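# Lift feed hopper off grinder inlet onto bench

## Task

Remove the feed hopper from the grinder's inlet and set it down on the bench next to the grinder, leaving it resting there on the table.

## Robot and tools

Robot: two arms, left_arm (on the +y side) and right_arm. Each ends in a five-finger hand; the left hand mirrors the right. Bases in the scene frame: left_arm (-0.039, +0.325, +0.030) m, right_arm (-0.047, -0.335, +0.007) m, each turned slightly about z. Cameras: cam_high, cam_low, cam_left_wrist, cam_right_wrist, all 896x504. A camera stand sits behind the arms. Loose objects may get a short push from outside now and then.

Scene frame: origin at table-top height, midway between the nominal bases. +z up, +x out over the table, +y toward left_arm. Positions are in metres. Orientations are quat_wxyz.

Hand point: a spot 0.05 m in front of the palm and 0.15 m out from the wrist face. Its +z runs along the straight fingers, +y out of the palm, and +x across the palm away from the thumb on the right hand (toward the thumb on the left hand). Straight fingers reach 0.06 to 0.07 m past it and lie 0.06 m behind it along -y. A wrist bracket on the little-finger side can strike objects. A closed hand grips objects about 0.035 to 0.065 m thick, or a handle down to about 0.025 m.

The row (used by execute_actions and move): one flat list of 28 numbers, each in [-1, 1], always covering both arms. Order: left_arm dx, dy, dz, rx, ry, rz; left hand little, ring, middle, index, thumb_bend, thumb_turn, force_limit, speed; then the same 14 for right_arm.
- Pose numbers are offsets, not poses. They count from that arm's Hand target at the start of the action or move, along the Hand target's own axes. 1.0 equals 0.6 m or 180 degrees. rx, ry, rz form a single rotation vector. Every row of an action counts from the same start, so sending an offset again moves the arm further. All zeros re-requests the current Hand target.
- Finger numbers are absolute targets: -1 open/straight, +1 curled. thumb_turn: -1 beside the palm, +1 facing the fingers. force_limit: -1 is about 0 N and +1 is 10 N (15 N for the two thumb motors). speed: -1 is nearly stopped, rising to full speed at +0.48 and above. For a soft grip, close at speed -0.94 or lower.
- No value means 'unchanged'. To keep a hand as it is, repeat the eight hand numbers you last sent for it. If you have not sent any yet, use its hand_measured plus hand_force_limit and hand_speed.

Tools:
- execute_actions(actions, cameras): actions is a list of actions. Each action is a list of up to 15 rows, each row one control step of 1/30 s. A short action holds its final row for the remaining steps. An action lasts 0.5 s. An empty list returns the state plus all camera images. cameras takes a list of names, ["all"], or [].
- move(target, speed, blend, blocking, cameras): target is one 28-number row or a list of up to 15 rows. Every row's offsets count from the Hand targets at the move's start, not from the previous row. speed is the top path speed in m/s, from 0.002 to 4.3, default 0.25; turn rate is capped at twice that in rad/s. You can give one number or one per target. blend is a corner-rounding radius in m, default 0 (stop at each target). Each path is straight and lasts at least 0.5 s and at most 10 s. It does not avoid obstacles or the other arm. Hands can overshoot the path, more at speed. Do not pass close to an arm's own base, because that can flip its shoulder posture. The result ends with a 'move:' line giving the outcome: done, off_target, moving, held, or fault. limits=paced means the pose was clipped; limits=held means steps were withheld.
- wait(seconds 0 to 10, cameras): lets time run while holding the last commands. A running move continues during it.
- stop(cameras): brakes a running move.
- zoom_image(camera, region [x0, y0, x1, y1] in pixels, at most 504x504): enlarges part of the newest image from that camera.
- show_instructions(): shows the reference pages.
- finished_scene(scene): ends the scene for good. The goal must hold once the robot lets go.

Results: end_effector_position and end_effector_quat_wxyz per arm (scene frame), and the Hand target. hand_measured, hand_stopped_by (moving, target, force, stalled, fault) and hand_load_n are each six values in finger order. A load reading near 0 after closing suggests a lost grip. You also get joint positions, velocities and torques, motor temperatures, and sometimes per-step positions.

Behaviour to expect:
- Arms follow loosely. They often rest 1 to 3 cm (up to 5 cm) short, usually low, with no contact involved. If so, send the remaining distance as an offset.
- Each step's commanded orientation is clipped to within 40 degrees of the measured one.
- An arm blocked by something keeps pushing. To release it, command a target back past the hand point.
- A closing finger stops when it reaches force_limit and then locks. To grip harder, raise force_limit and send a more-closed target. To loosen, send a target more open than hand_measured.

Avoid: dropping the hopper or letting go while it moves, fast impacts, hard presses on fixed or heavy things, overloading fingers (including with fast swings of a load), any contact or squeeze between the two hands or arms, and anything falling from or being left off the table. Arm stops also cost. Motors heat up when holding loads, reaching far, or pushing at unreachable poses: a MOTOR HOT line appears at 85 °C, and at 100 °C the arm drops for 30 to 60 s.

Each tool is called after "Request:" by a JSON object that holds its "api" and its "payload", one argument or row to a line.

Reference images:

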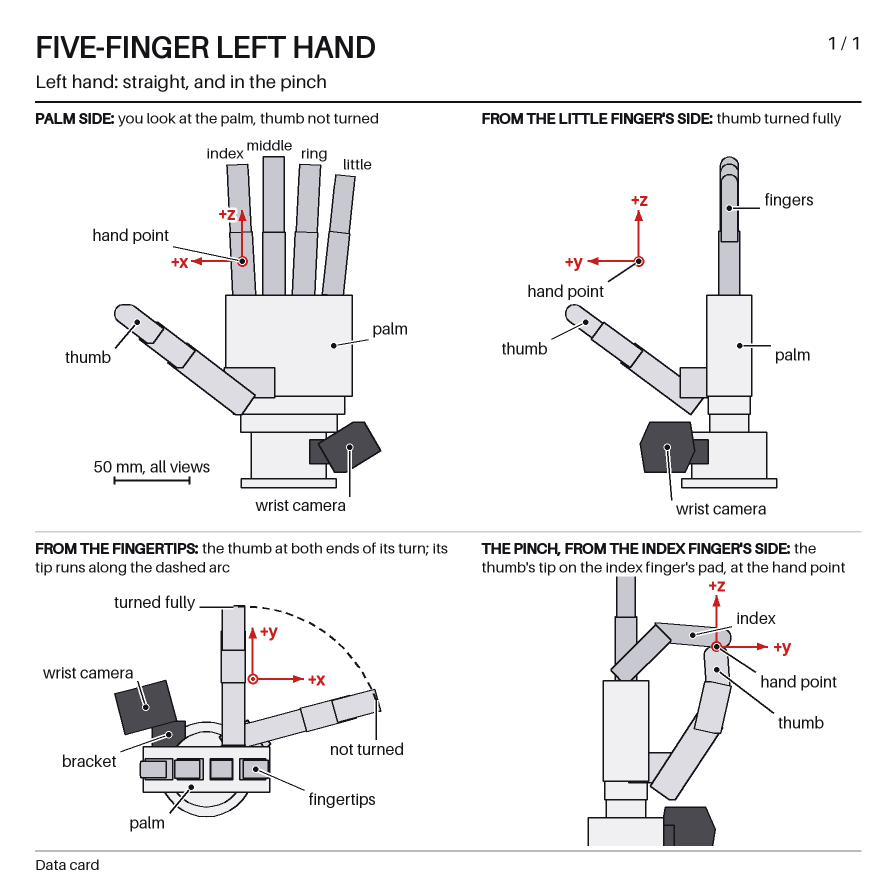

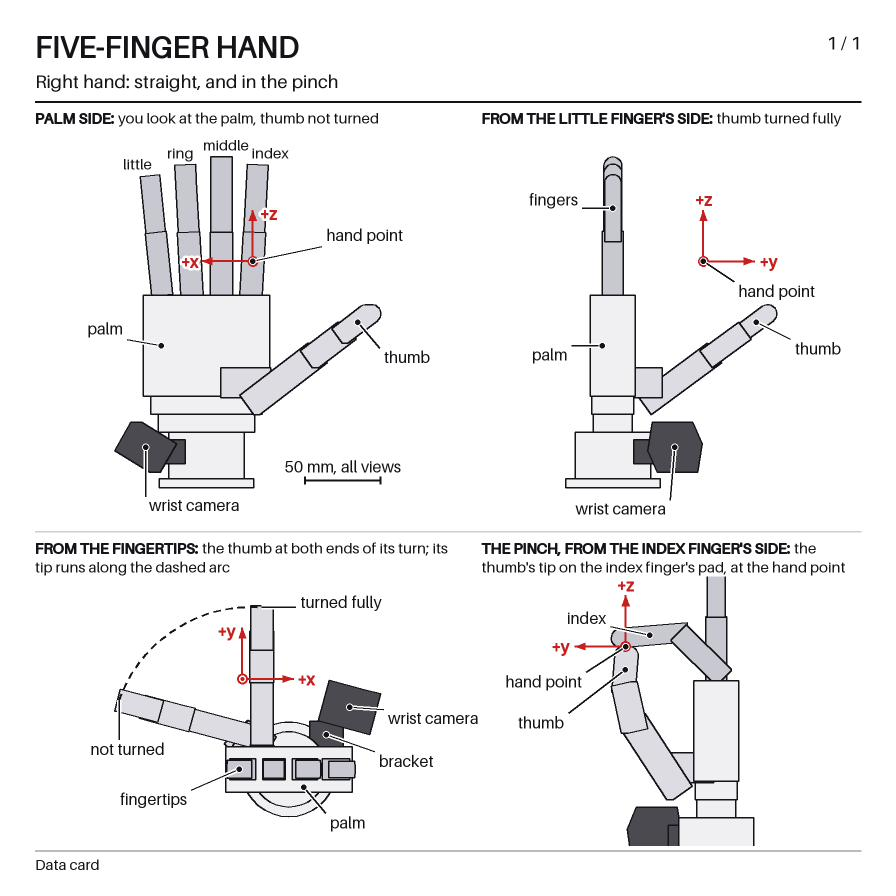

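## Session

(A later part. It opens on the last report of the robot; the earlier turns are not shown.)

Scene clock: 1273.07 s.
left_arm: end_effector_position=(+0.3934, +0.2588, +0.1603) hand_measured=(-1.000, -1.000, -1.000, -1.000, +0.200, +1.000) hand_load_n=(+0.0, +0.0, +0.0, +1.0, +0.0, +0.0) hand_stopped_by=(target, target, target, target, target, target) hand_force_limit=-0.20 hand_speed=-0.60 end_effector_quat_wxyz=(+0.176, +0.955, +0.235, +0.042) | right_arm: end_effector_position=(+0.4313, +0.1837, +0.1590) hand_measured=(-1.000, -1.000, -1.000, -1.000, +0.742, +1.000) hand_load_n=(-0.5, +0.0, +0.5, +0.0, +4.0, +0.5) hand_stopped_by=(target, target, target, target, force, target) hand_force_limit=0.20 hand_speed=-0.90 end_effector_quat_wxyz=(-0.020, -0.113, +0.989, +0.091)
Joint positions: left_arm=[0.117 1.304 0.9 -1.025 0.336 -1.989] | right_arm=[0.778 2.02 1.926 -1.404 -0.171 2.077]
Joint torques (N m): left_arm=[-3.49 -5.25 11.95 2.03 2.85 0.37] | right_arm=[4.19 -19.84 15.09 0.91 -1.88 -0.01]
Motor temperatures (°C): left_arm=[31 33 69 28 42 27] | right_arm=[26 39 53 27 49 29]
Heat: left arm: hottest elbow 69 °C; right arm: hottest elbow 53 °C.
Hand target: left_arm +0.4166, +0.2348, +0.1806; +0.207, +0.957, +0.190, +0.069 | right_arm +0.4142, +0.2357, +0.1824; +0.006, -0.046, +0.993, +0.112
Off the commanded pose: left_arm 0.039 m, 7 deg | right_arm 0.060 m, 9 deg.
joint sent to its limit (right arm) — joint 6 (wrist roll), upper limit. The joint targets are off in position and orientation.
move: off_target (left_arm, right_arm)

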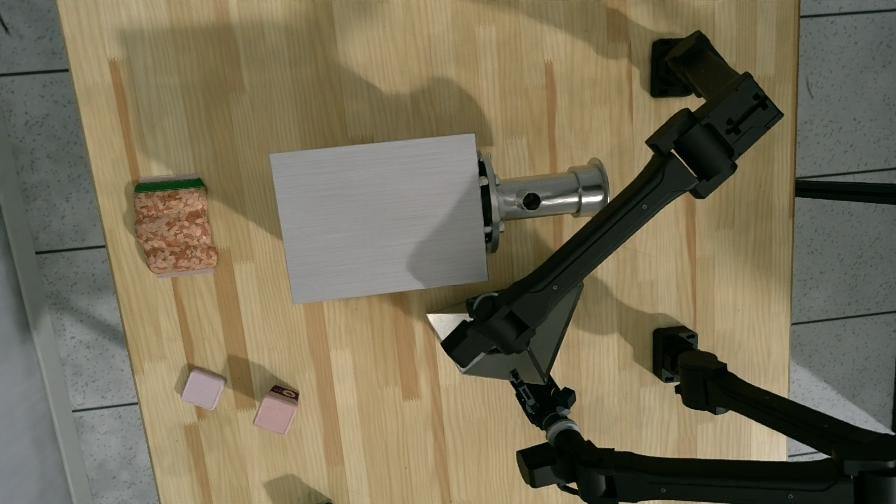

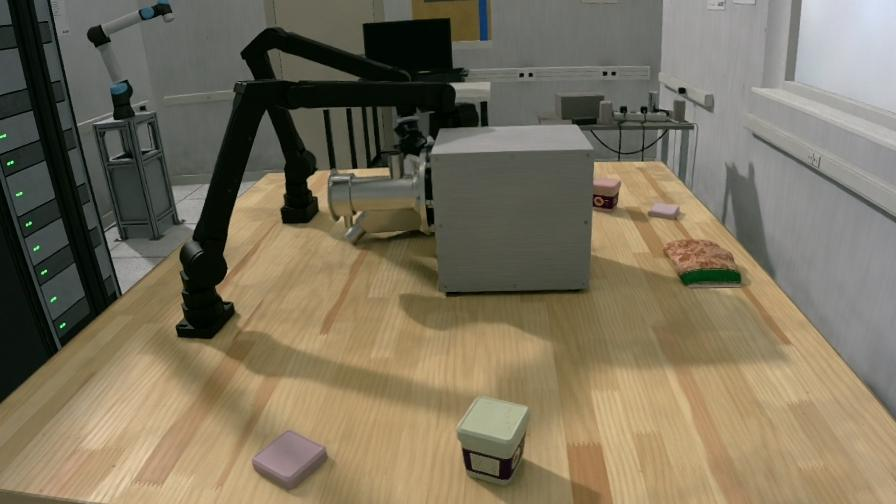

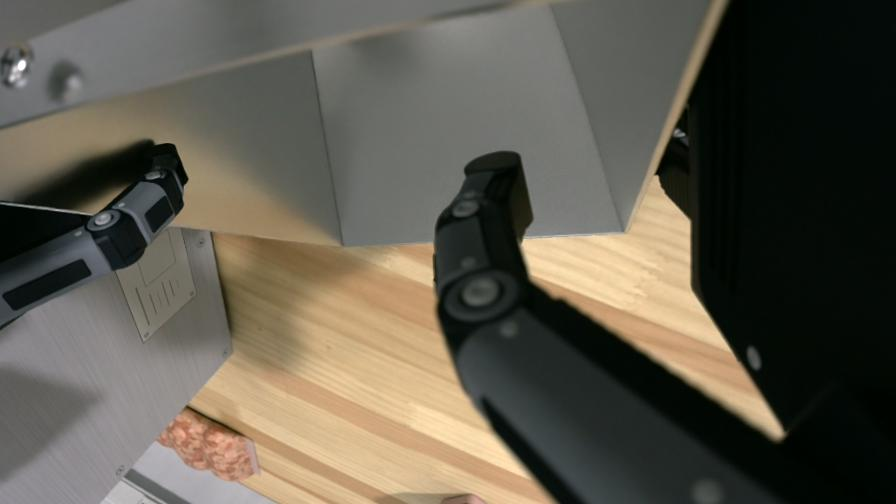

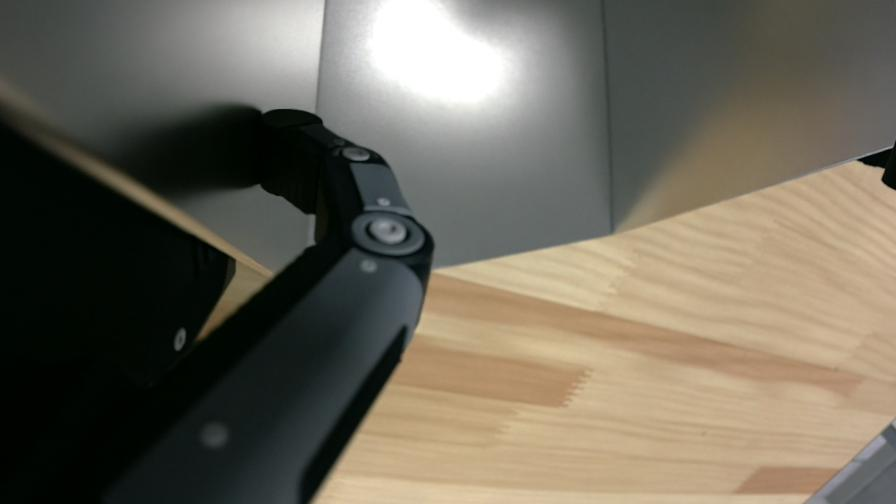

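Request:
{"api": "move", "payload": {
  "target": [
    [-0.0062,-0.0264,0.0605,0,-0.0252,-0.0117,-1,-1,-1,-1,0.2,1,-0.2,-0.6,0.0044,-0.0154,0.0644,0.0085,0.0258,0.0057,-1,-1,-1,-1,0.9,1,0.2,-0.9]
  ],
  "speed": 0.04,
  "cameras": ["cam_high","cam_low"]
}}

Request:
{"api": "zoom_image", "payload": {
  "camera": "cam_low",
  "region": [300, 120, 480, 270]
}}

Scene clock: 1278.47 s.
left_arm: end_effector_position=(+0.3985, +0.2526, +0.1313) hand_measured=(-1.000, -1.000, -1.000, -1.000, +0.200, +1.000) hand_load_n=(+0.0, +0.0, +0.0, +0.5, +0.0, +0.0) hand_stopped_by=(target, target, target, target, target, target) hand_force_limit=-0.20 hand_speed=-0.60 end_effector_quat_wxyz=(+0.193, +0.952, +0.238, +0.008) | right_arm: end_effector_position=(+0.4394, +0.1862, +0.1515) hand_measured=(-1.000, -1.000, -1.000, -1.000, +0.742, +1.000) hand_load_n=(+0.0, +0.0, +0.0, +0.0, +5.0, +0.5) hand_stopped_by=(target, target, target, target, force, target) hand_force_limit=0.20 hand_speed=-0.90 end_effector_quat_wxyz=(-0.039, -0.105, +0.989, +0.097)
Joint positions: left_arm=[0.12 1.393 0.9 -0.998 0.381 -1.985] | right_arm=[0.764 2.063 1.974 -1.434 -0.203 2.077]
Joint torques (N m): left_arm=[-3.19 -5.77 10.35 1.77 2.19 0.34] | right_arm=[4.95 -18.26 12.81 0.53 -1.59 0.01]
Motor temperatures (°C): left_arm=[31 33 68 28 42 27] | right_arm=[26 39 52 27 49 29]
Heat: left arm: hottest elbow 68 °C; right arm: hottest elbow 52 °C.
Hand target: left_arm +0.4156, +0.2334, +0.1409; +0.215, +0.956, +0.199, +0.027 | right_arm +0.4127, +0.2350, +0.1425; -0.035, -0.042, +0.994, +0.097
Off the commanded pose: left_arm 0.027 m, 6 deg | right_arm 0.057 m, 7 deg.
joint sent to its limit (right arm) — joint 6 (wrist roll), upper limit. The joint targets are off in position and orientation.
move: off_target (left_arm, right_arm)
Images, in order (width x height): cam_high 896x504, cam_low 896x504.

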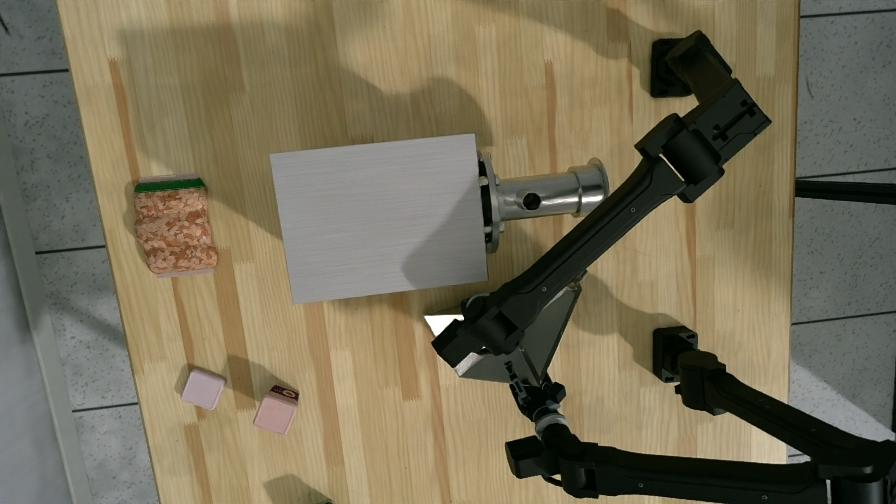

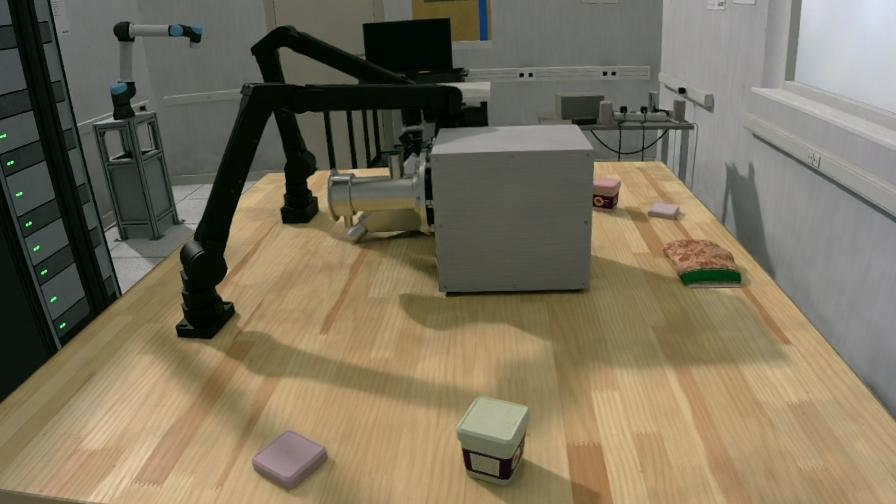

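Scaled by 2.800 from the camera's 896x504 image, which has a finer 1280x720 frame.

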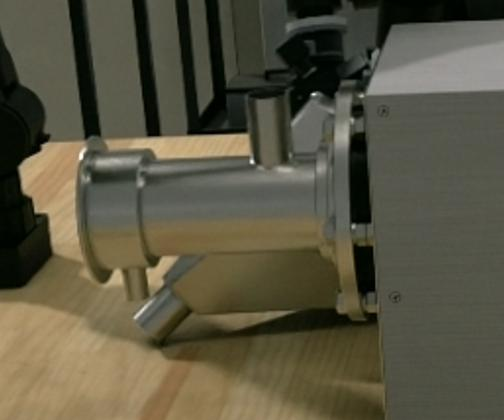

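Request:
{"api": "move", "payload": {
  "target": [
    [0.0002,-0.0197,-0.0092,0,0,0,-1,-1,-1,-1,0.2,1,-0.2,-0.6,-0.0283,-0.0612,-0.0055,0,0,0,-1,-1,-1,-1,0.9,1,0.2,-0.9]
  ],
  "speed": 0.03,
  "cameras": ["cam_high","cam_low","cam_left_wrist","cam_right_wrist"]
}}

Request:
{"api": "zoom_image", "payload": {
  "camera": "cam_low",
  "region": [300, 120, 480, 270]
}}

Scene clock: 1286.90 s.
left_arm: end_effector_position=(+0.3977, +0.2536, +0.1320) hand_measured=(-1.000, -1.000, -1.000, -1.000, +0.200, +1.000) hand_load_n=(+0.0, +0.0, +0.0, +0.5, +0.0, +0.0) hand_stopped_by=(target, target, target, target, target, target) hand_force_limit=-0.20 hand_speed=-0.60 end_effector_quat_wxyz=(+0.199, +0.954, +0.224, +0.011) | right_arm: end_effector_position=(+0.4416, +0.1844, +0.1522) hand_measured=(-1.000, -1.000, -1.000, -1.000, +0.742, +1.000) hand_load_n=(+0.0, +0.0, +0.0, +0.0, +4.5, +0.5) hand_stopped_by=(target, target, target, target, force, target) hand_force_limit=0.20 hand_speed=-0.90 end_effector_quat_wxyz=(-0.041, -0.102, +0.989, +0.101)
Joint positions: left_arm=[0.132 1.397 0.9 -0.998 0.395 -1.943] | right_arm=[0.758 2.063 1.974 -1.434 -0.213 2.077]
Joint torques (N m): left_arm=[-1.79 -6.36 9.85 1.22 1.75 0.29] | right_arm=[1.44 -20.13 8.81 1.17 -0.82 0.01]
Motor temperatures (°C): left_arm=[31 33 67 28 41 27] | right_arm=[26 39 53 27 48 29]
Heat: left arm: hottest elbow 67 °C; right arm: hottest elbow 53 °C.
Hand target: left_arm +0.4106, +0.2454, +0.1409; +0.215, +0.956, +0.199, +0.027 | right_arm +0.4326, +0.2000, +0.1374; -0.035, -0.041, +0.994, +0.097
Off the commanded pose: left_arm 0.018 m, 4 deg | right_arm 0.023 m, 7 deg.
joint sent to its limit (right arm) — joint 6 (wrist roll), upper limit. The joint targets are off in orientation, not in position.
move: off_target (left_arm, right_arm)

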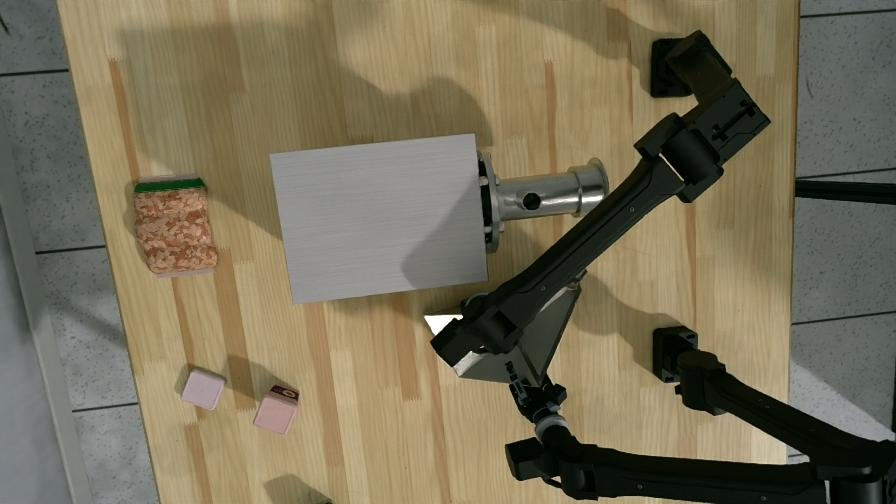

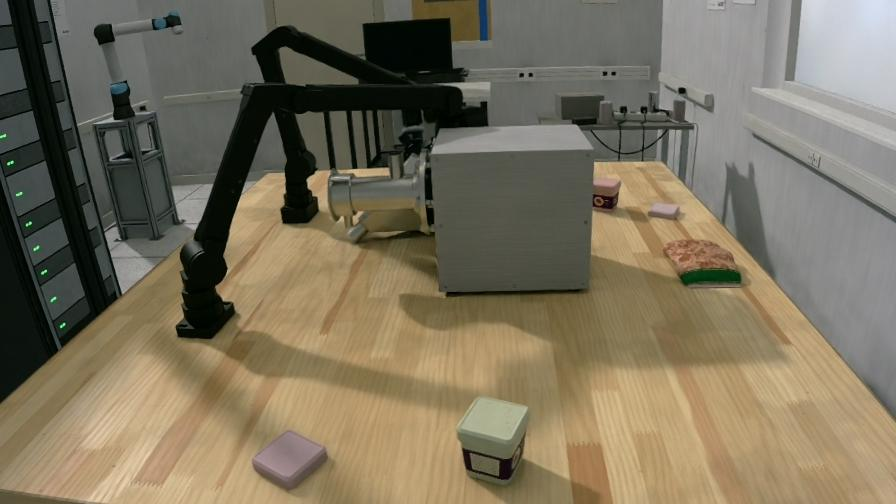

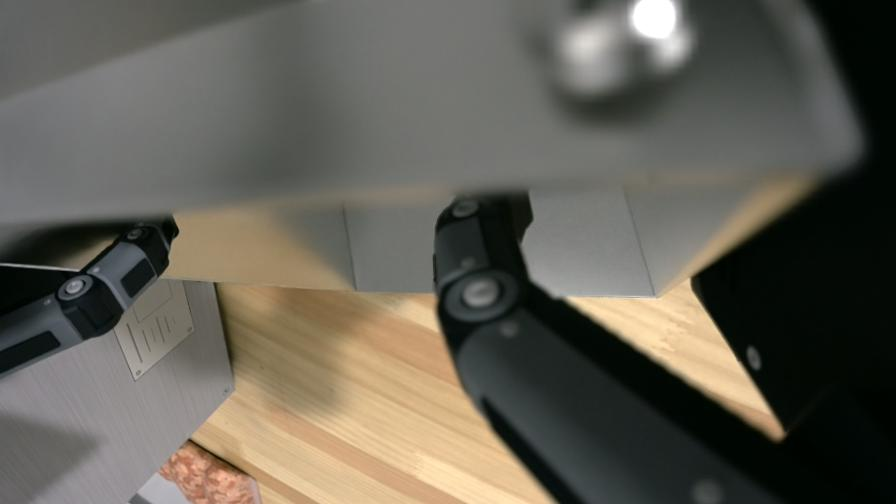

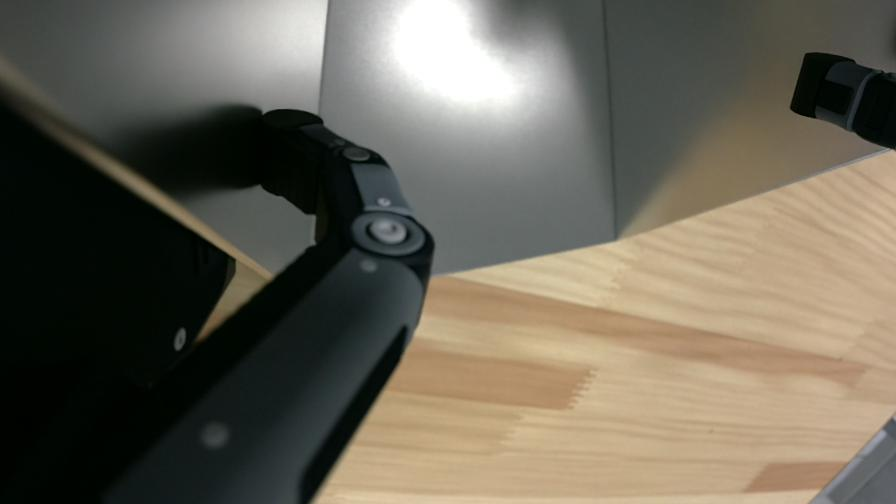

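Scaled by 2.800 from the camera's 896x504 image, which has a finer 1280x720 frame.

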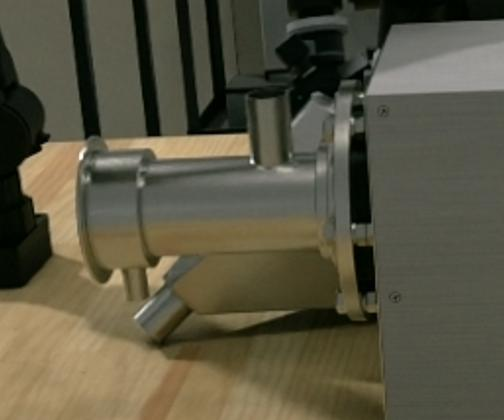

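Request:
{"api": "move", "payload": {
  "target": [
    [0,0,0,0,0,0,-1,-1,-1,-1,-0.6,1,-0.2,-0.6,0,0,0,0,0,0,-1,-1,-1,-1,0.2,1,0.2,-0.85]
  ],
  "speed": 0.03,
  "cameras": ["cam_high","cam_right_wrist","cam_left_wrist"]
}}

Request:
{"api": "wait", "payload": {
  "seconds": 2
}}

Scene clock: 1292.33 s.
left_arm: end_effector_position=(+0.3976, +0.2535, +0.1320) hand_measured=(-1.000, -1.000, -1.000, -1.000, -0.600, +1.000) hand_load_n=(+0.0, +0.0, +0.0, +0.5, -0.5, +0.0) hand_stopped_by=(target, target, target, target, target, target) hand_force_limit=-0.20 hand_speed=-0.60 end_effector_quat_wxyz=(+0.200, +0.954, +0.223, +0.011) | right_arm: end_effector_position=(+0.4409, +0.1838, +0.1508) hand_measured=(-1.000, -1.000, -1.000, -1.000, +0.200, +1.000) hand_load_n=(+0.0, +0.0, +0.0, +0.0, +0.0, +0.0) hand_stopped_by=(target, target, target, target, target, target) hand_force_limit=0.20 hand_speed=-0.85 end_effector_quat_wxyz=(-0.043, -0.102, +0.989, +0.100)
Joint positions: left_arm=[0.132 1.397 0.9 -0.998 0.396 -1.941] | right_arm=[0.758 2.063 1.971 -1.434 -0.213 2.077]
Joint torques (N m): left_arm=[-1.79 -6.42 9.85 1.21 1.71 0.27] | right_arm=[1.38 -20.25 9.03 1.24 -0.84 -0.01]
Motor temperatures (°C): left_arm=[31 34 67 28 40 27] | right_arm=[26 40 52 27 47 29]
Heat: left arm: hottest elbow 67 °C; right arm: hottest elbow 52 °C.
Hand target: left_arm +0.4106, +0.2455, +0.1408; +0.215, +0.956, +0.199, +0.027 | right_arm +0.4325, +0.2002, +0.1375; -0.035, -0.042, +0.994, +0.097
Off the commanded pose: left_arm 0.018 m, 4 deg | right_arm 0.023 m, 7 deg.
joint sent to its limit (right arm) — joint 6 (wrist roll), upper limit. The joint targets are off in orientation, not in position.
move: off_target (left_arm, right_arm)
Images, in order (width x height): cam_high 896x504, cam_left_wrist 896x504, cam_right_wrist 896x504.

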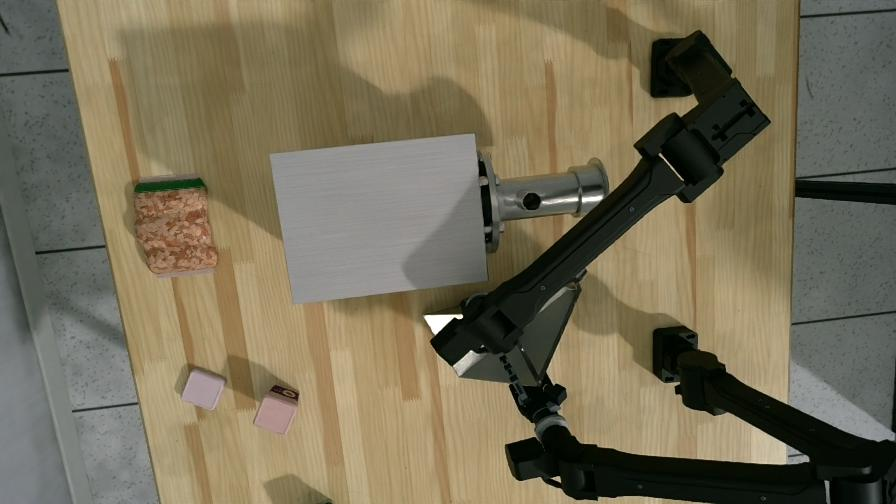

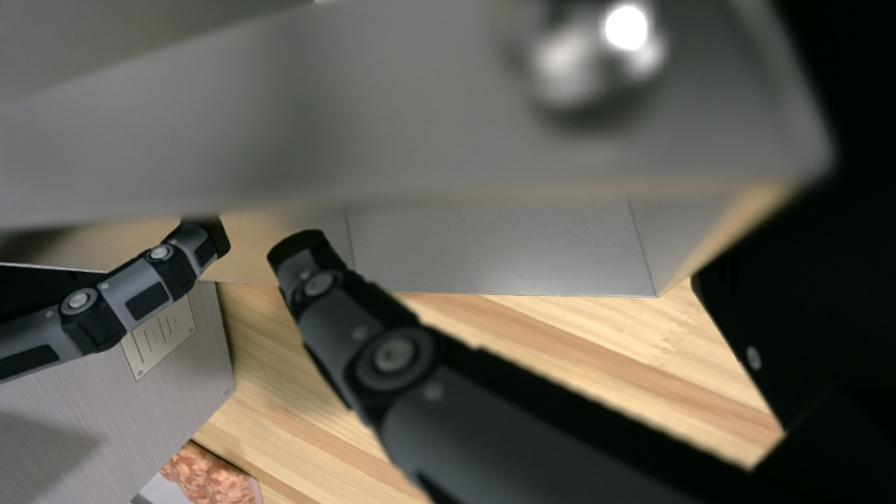

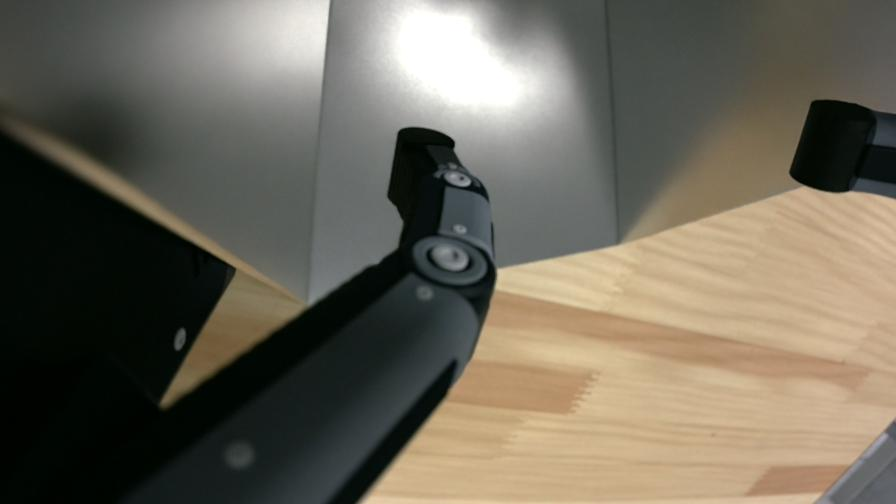

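Scene clock: 1294.33 s.
left_arm: end_effector_position=(+0.3976, +0.2535, +0.1320) hand_measured=(-1.000, -1.000, -1.000, -1.000, -0.600, +1.000) hand_load_n=(+0.0, +0.0, +0.0, +1.0, +0.0, +0.0) hand_stopped_by=(target, target, target, target, target, target) hand_force_limit=-0.20 hand_speed=-0.60 end_effector_quat_wxyz=(+0.200, +0.954, +0.223, +0.011) | right_arm: end_effector_position=(+0.4409, +0.1838, +0.1508) hand_measured=(-1.000, -1.000, -1.000, -1.000, +0.200, +1.000) hand_load_n=(+0.0, +0.0, +0.0, -0.5, +0.0, +0.0) hand_stopped_by=(target, target, target, target, target, target) hand_force_limit=0.20 hand_speed=-0.85 end_effector_quat_wxyz=(-0.043, -0.102, +0.989, +0.100)
Joint positions: left_arm=[0.132 1.397 0.9 -0.998 0.396 -1.941] | right_arm=[0.758 2.063 1.971 -1.434 -0.213 2.077]
Joint torques (N m): left_arm=[-1.79 -6.42 9.85 1.21 1.71 0.26] | right_arm=[1.32 -19.6 9.03 1.24 -0.85 0]
Motor temperatures (°C): left_arm=[31 34 66 28 40 27] | right_arm=[26 40 51 27 46 29]
Heat: left arm: hottest elbow 66 °C; right arm: hottest elbow 51 °C.
Hand target: left_arm +0.4106, +0.2455, +0.1408; +0.215, +0.956, +0.199, +0.027 | right_arm +0.4325, +0.2002, +0.1375; -0.035, -0.042, +0.994, +0.097
Off the commanded pose: left_arm 0.018 m, 4 deg | right_arm 0.023 m, 7 deg.
wait: 2.00 s; at rest by 0.17 s

Request:
{"api": "move", "payload": {
  "target": [
    [0,0,0,0,0,0,-1,-1,-1,-1,-1,1,-0.2,-0.4,0,0,0,0,0,0,-1,-1,-1,-1,-0.8,1,0.2,-0.4],
    [0.0032,-0.0473,-0.0222,0,0,0,-1,-1,-1,-1,-1,1,-0.2,-0.4,-0.0173,-0.0548,-0.0333,0,0,0,-1,-1,-1,-1,-0.8,1,0.2,-0.4]
  ],
  "speed": 0.03,
  "cameras": ["cam_high","cam_right_wrist","cam_left_wrist"]
}}

Request:
{"api": "zoom_image", "payload": {
  "camera": "cam_high",
  "region": [400, 260, 640, 460]
}}

Scene clock: 1305.33 s.
left_arm: end_effector_position=(+0.3969, +0.2698, +0.1372) hand_measured=(-1.000, -1.000, -1.000, -1.000, -1.000, +1.000) hand_load_n=(+0.0, +0.0, +0.0, +0.0, +0.0, +0.0) hand_stopped_by=(target, target, target, target, target, target) hand_force_limit=-0.20 hand_speed=-0.40 end_effector_quat_wxyz=(+0.215, +0.956, +0.199, +0.025) | right_arm: end_effector_position=(+0.4386, +0.1711, +0.1486) hand_measured=(-1.000, -1.000, -1.000, -1.000, -0.800, +1.000) hand_load_n=(+0.0, +0.0, +0.0, +0.0, +0.0, +0.0) hand_stopped_by=(target, target, target, target, target, target) hand_force_limit=0.20 hand_speed=-0.40 end_effector_quat_wxyz=(-0.050, -0.094, +0.989, +0.100)
Joint positions: left_arm=[0.195 1.399 0.9 -1 0.431 -1.831] | right_arm=[0.744 2.041 1.93 -1.43 -0.221 2.077]
Joint torques (N m): left_arm=[-0.32 -7.12 9.18 -0.27 0.51 0.1] | right_arm=[-1.49 -21.95 8.46 0.73 -0.24 -0.02]
Motor temperatures (°C): left_arm=[31 34 65 28 38 27] | right_arm=[26 40 49 27 44 29]
Heat: left arm: hottest elbow 65 °C; right arm: hottest elbow 49 °C.
Hand target: left_arm +0.4000, +0.2750, +0.1408; +0.215, +0.956, +0.199, +0.027 | right_arm +0.4468, +0.1651, +0.1499; -0.035, -0.042, +0.994, +0.097
Off the commanded pose: left_arm 0.007 m, 0 deg | right_arm 0.010 m, 6 deg.
joint sent to its limit (right arm) — joint 6 (wrist roll), upper limit. The joint targets are off in orientation, not in position.
move: off_target (right_arm)
Images, in order (width x height): cam_high 896x504, cam_left_wrist 896x504, cam_right_wrist 896x504.

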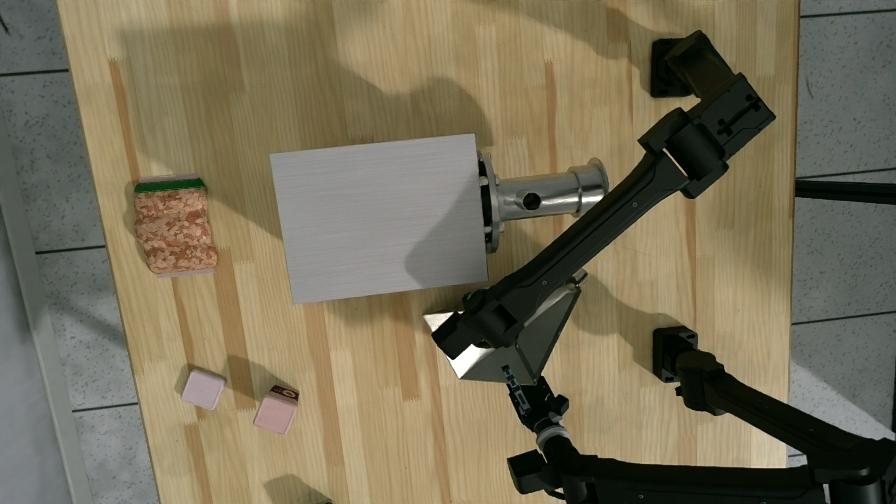

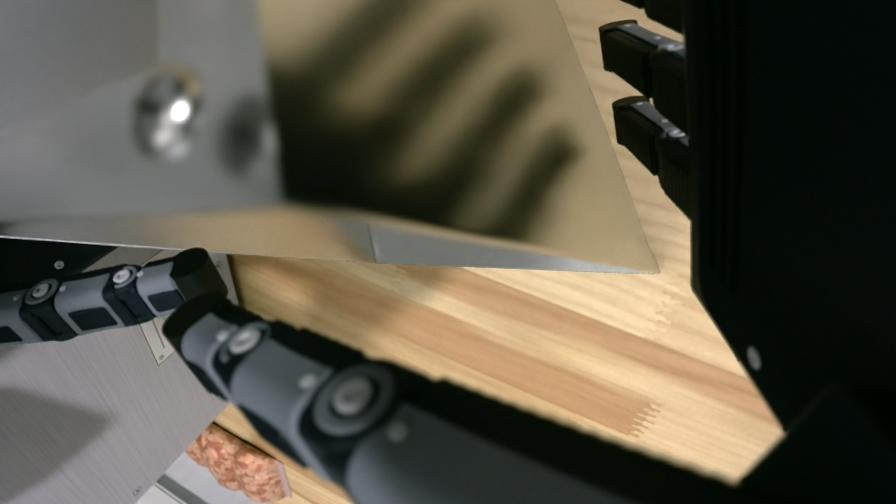

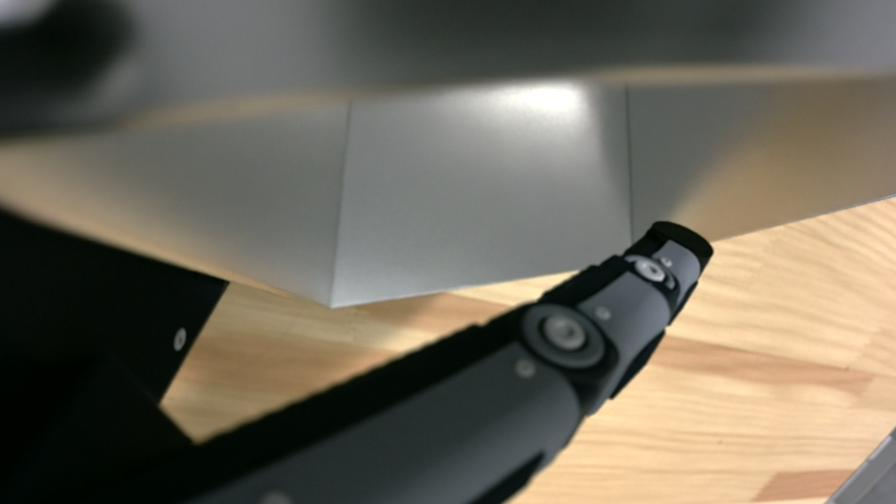

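Scaled by 2.100 from the camera's 896x504 image, which has a finer 1280x720 frame.

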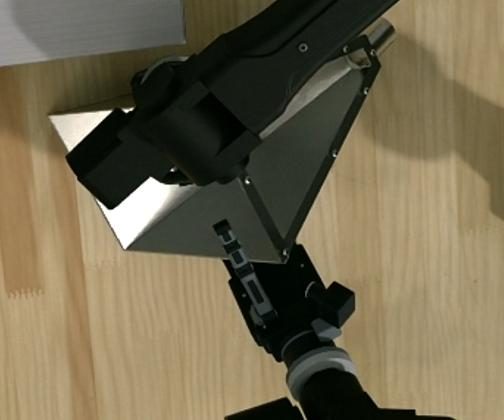

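Request:
{"api": "move", "payload": {
  "target": [
    [-0.02,0.0587,-0.2663,0,0,0,-1,-1,-1,-1,-1,1,-0.2,-0.4,0.0178,0.0358,-0.2643,0,0,0,-1,-1,-1,-1,-0.8,1,0.2,-0.4]
  ],
  "speed": 0.07,
  "cameras": ["cam_high","cam_low","cam_right_wrist","cam_left_wrist"]
}}

Scene clock: 1311.33 s.
left_arm: end_effector_position=(+0.3723, +0.2985, +0.2801) hand_measured=(-1.000, -1.000, -1.000, -1.000, -1.000, +1.000) hand_load_n=(+0.0, +0.5, +0.0, +0.0, +0.0, +0.0) hand_stopped_by=(target, target, target, target, target, target) hand_force_limit=-0.20 hand_speed=-0.40 end_effector_quat_wxyz=(+0.216, +0.955, +0.204, +0.006) | right_arm: end_effector_position=(+0.4388, +0.1536, +0.2858) hand_measured=(-1.000, -1.000, -1.000, -1.000, -0.800, +1.000) hand_load_n=(+0.0, +0.5, +0.0, +0.0, +0.0, +0.0) hand_stopped_by=(target, target, target, target, target, target) hand_force_limit=0.20 hand_speed=-0.40 end_effector_quat_wxyz=(-0.029, -0.087, +0.989, +0.116)
Joint positions: left_arm=[0.289 1.267 1.175 -1.49 0.435 -1.729] | right_arm=[0.723 1.978 2.18 -1.692 -0.226 2.077]
Joint torques (N m): left_arm=[-0.32 -6.83 12.48 -0.46 0.51 0.09] | right_arm=[-0.97 -20.37 13.04 0.31 -0.43 0.01]
Motor temperatures (°C): left_arm=[31 34 65 28 37 27] | right_arm=[26 41 49 27 43 29]
Heat: left arm: hottest elbow 65 °C; right arm: hottest elbow 49 °C.
Hand target: left_arm +0.3800, +0.3051, +0.3009; +0.215, +0.956, +0.199, +0.027 | right_arm +0.4468, +0.1549, +0.3101; -0.035, -0.042, +0.994, +0.097
Off the commanded pose: left_arm 0.023 m, 3 deg | right_arm 0.026 m, 6 deg.
joint sent to its limit (right arm) — joint 4 (wrist pitch), lower limit; joint 6 (wrist roll), upper limit. The joint targets are off in orientation, not in position.
move: off_target (left_arm, right_arm)

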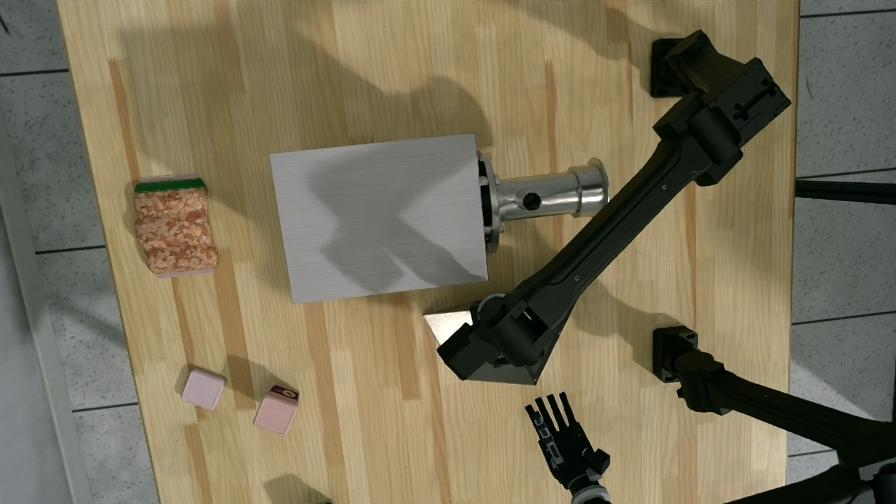

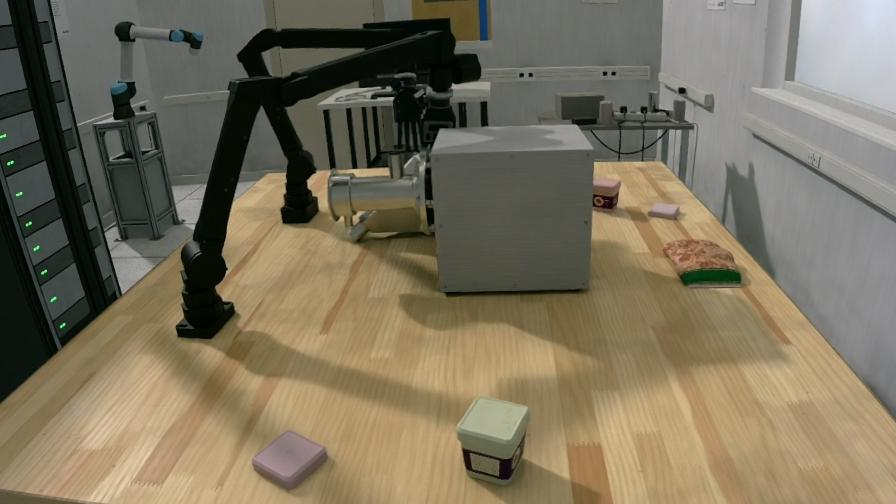

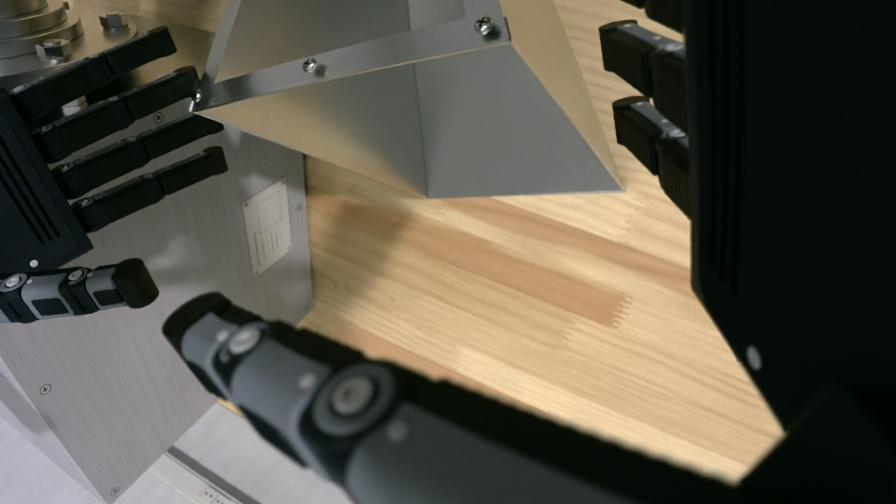

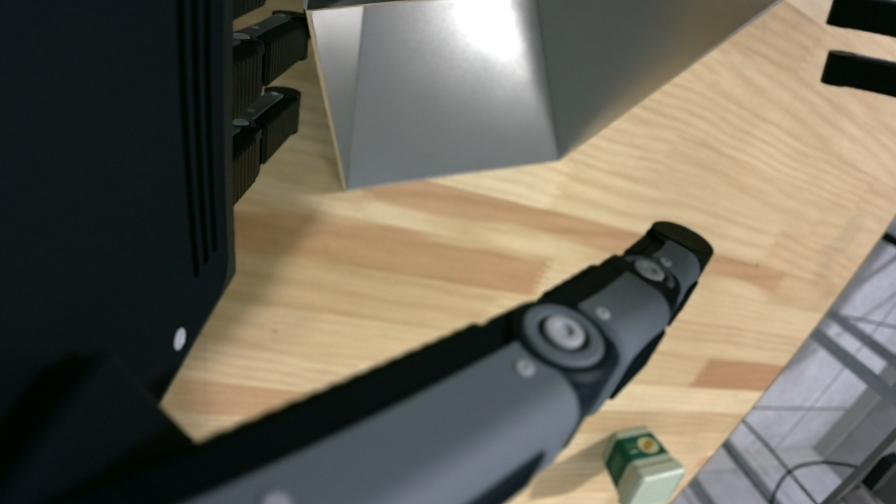

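Request:
{"api": "finished_scene", "payload": {
  "scene": 1
}}

The scene is finished: the task was done.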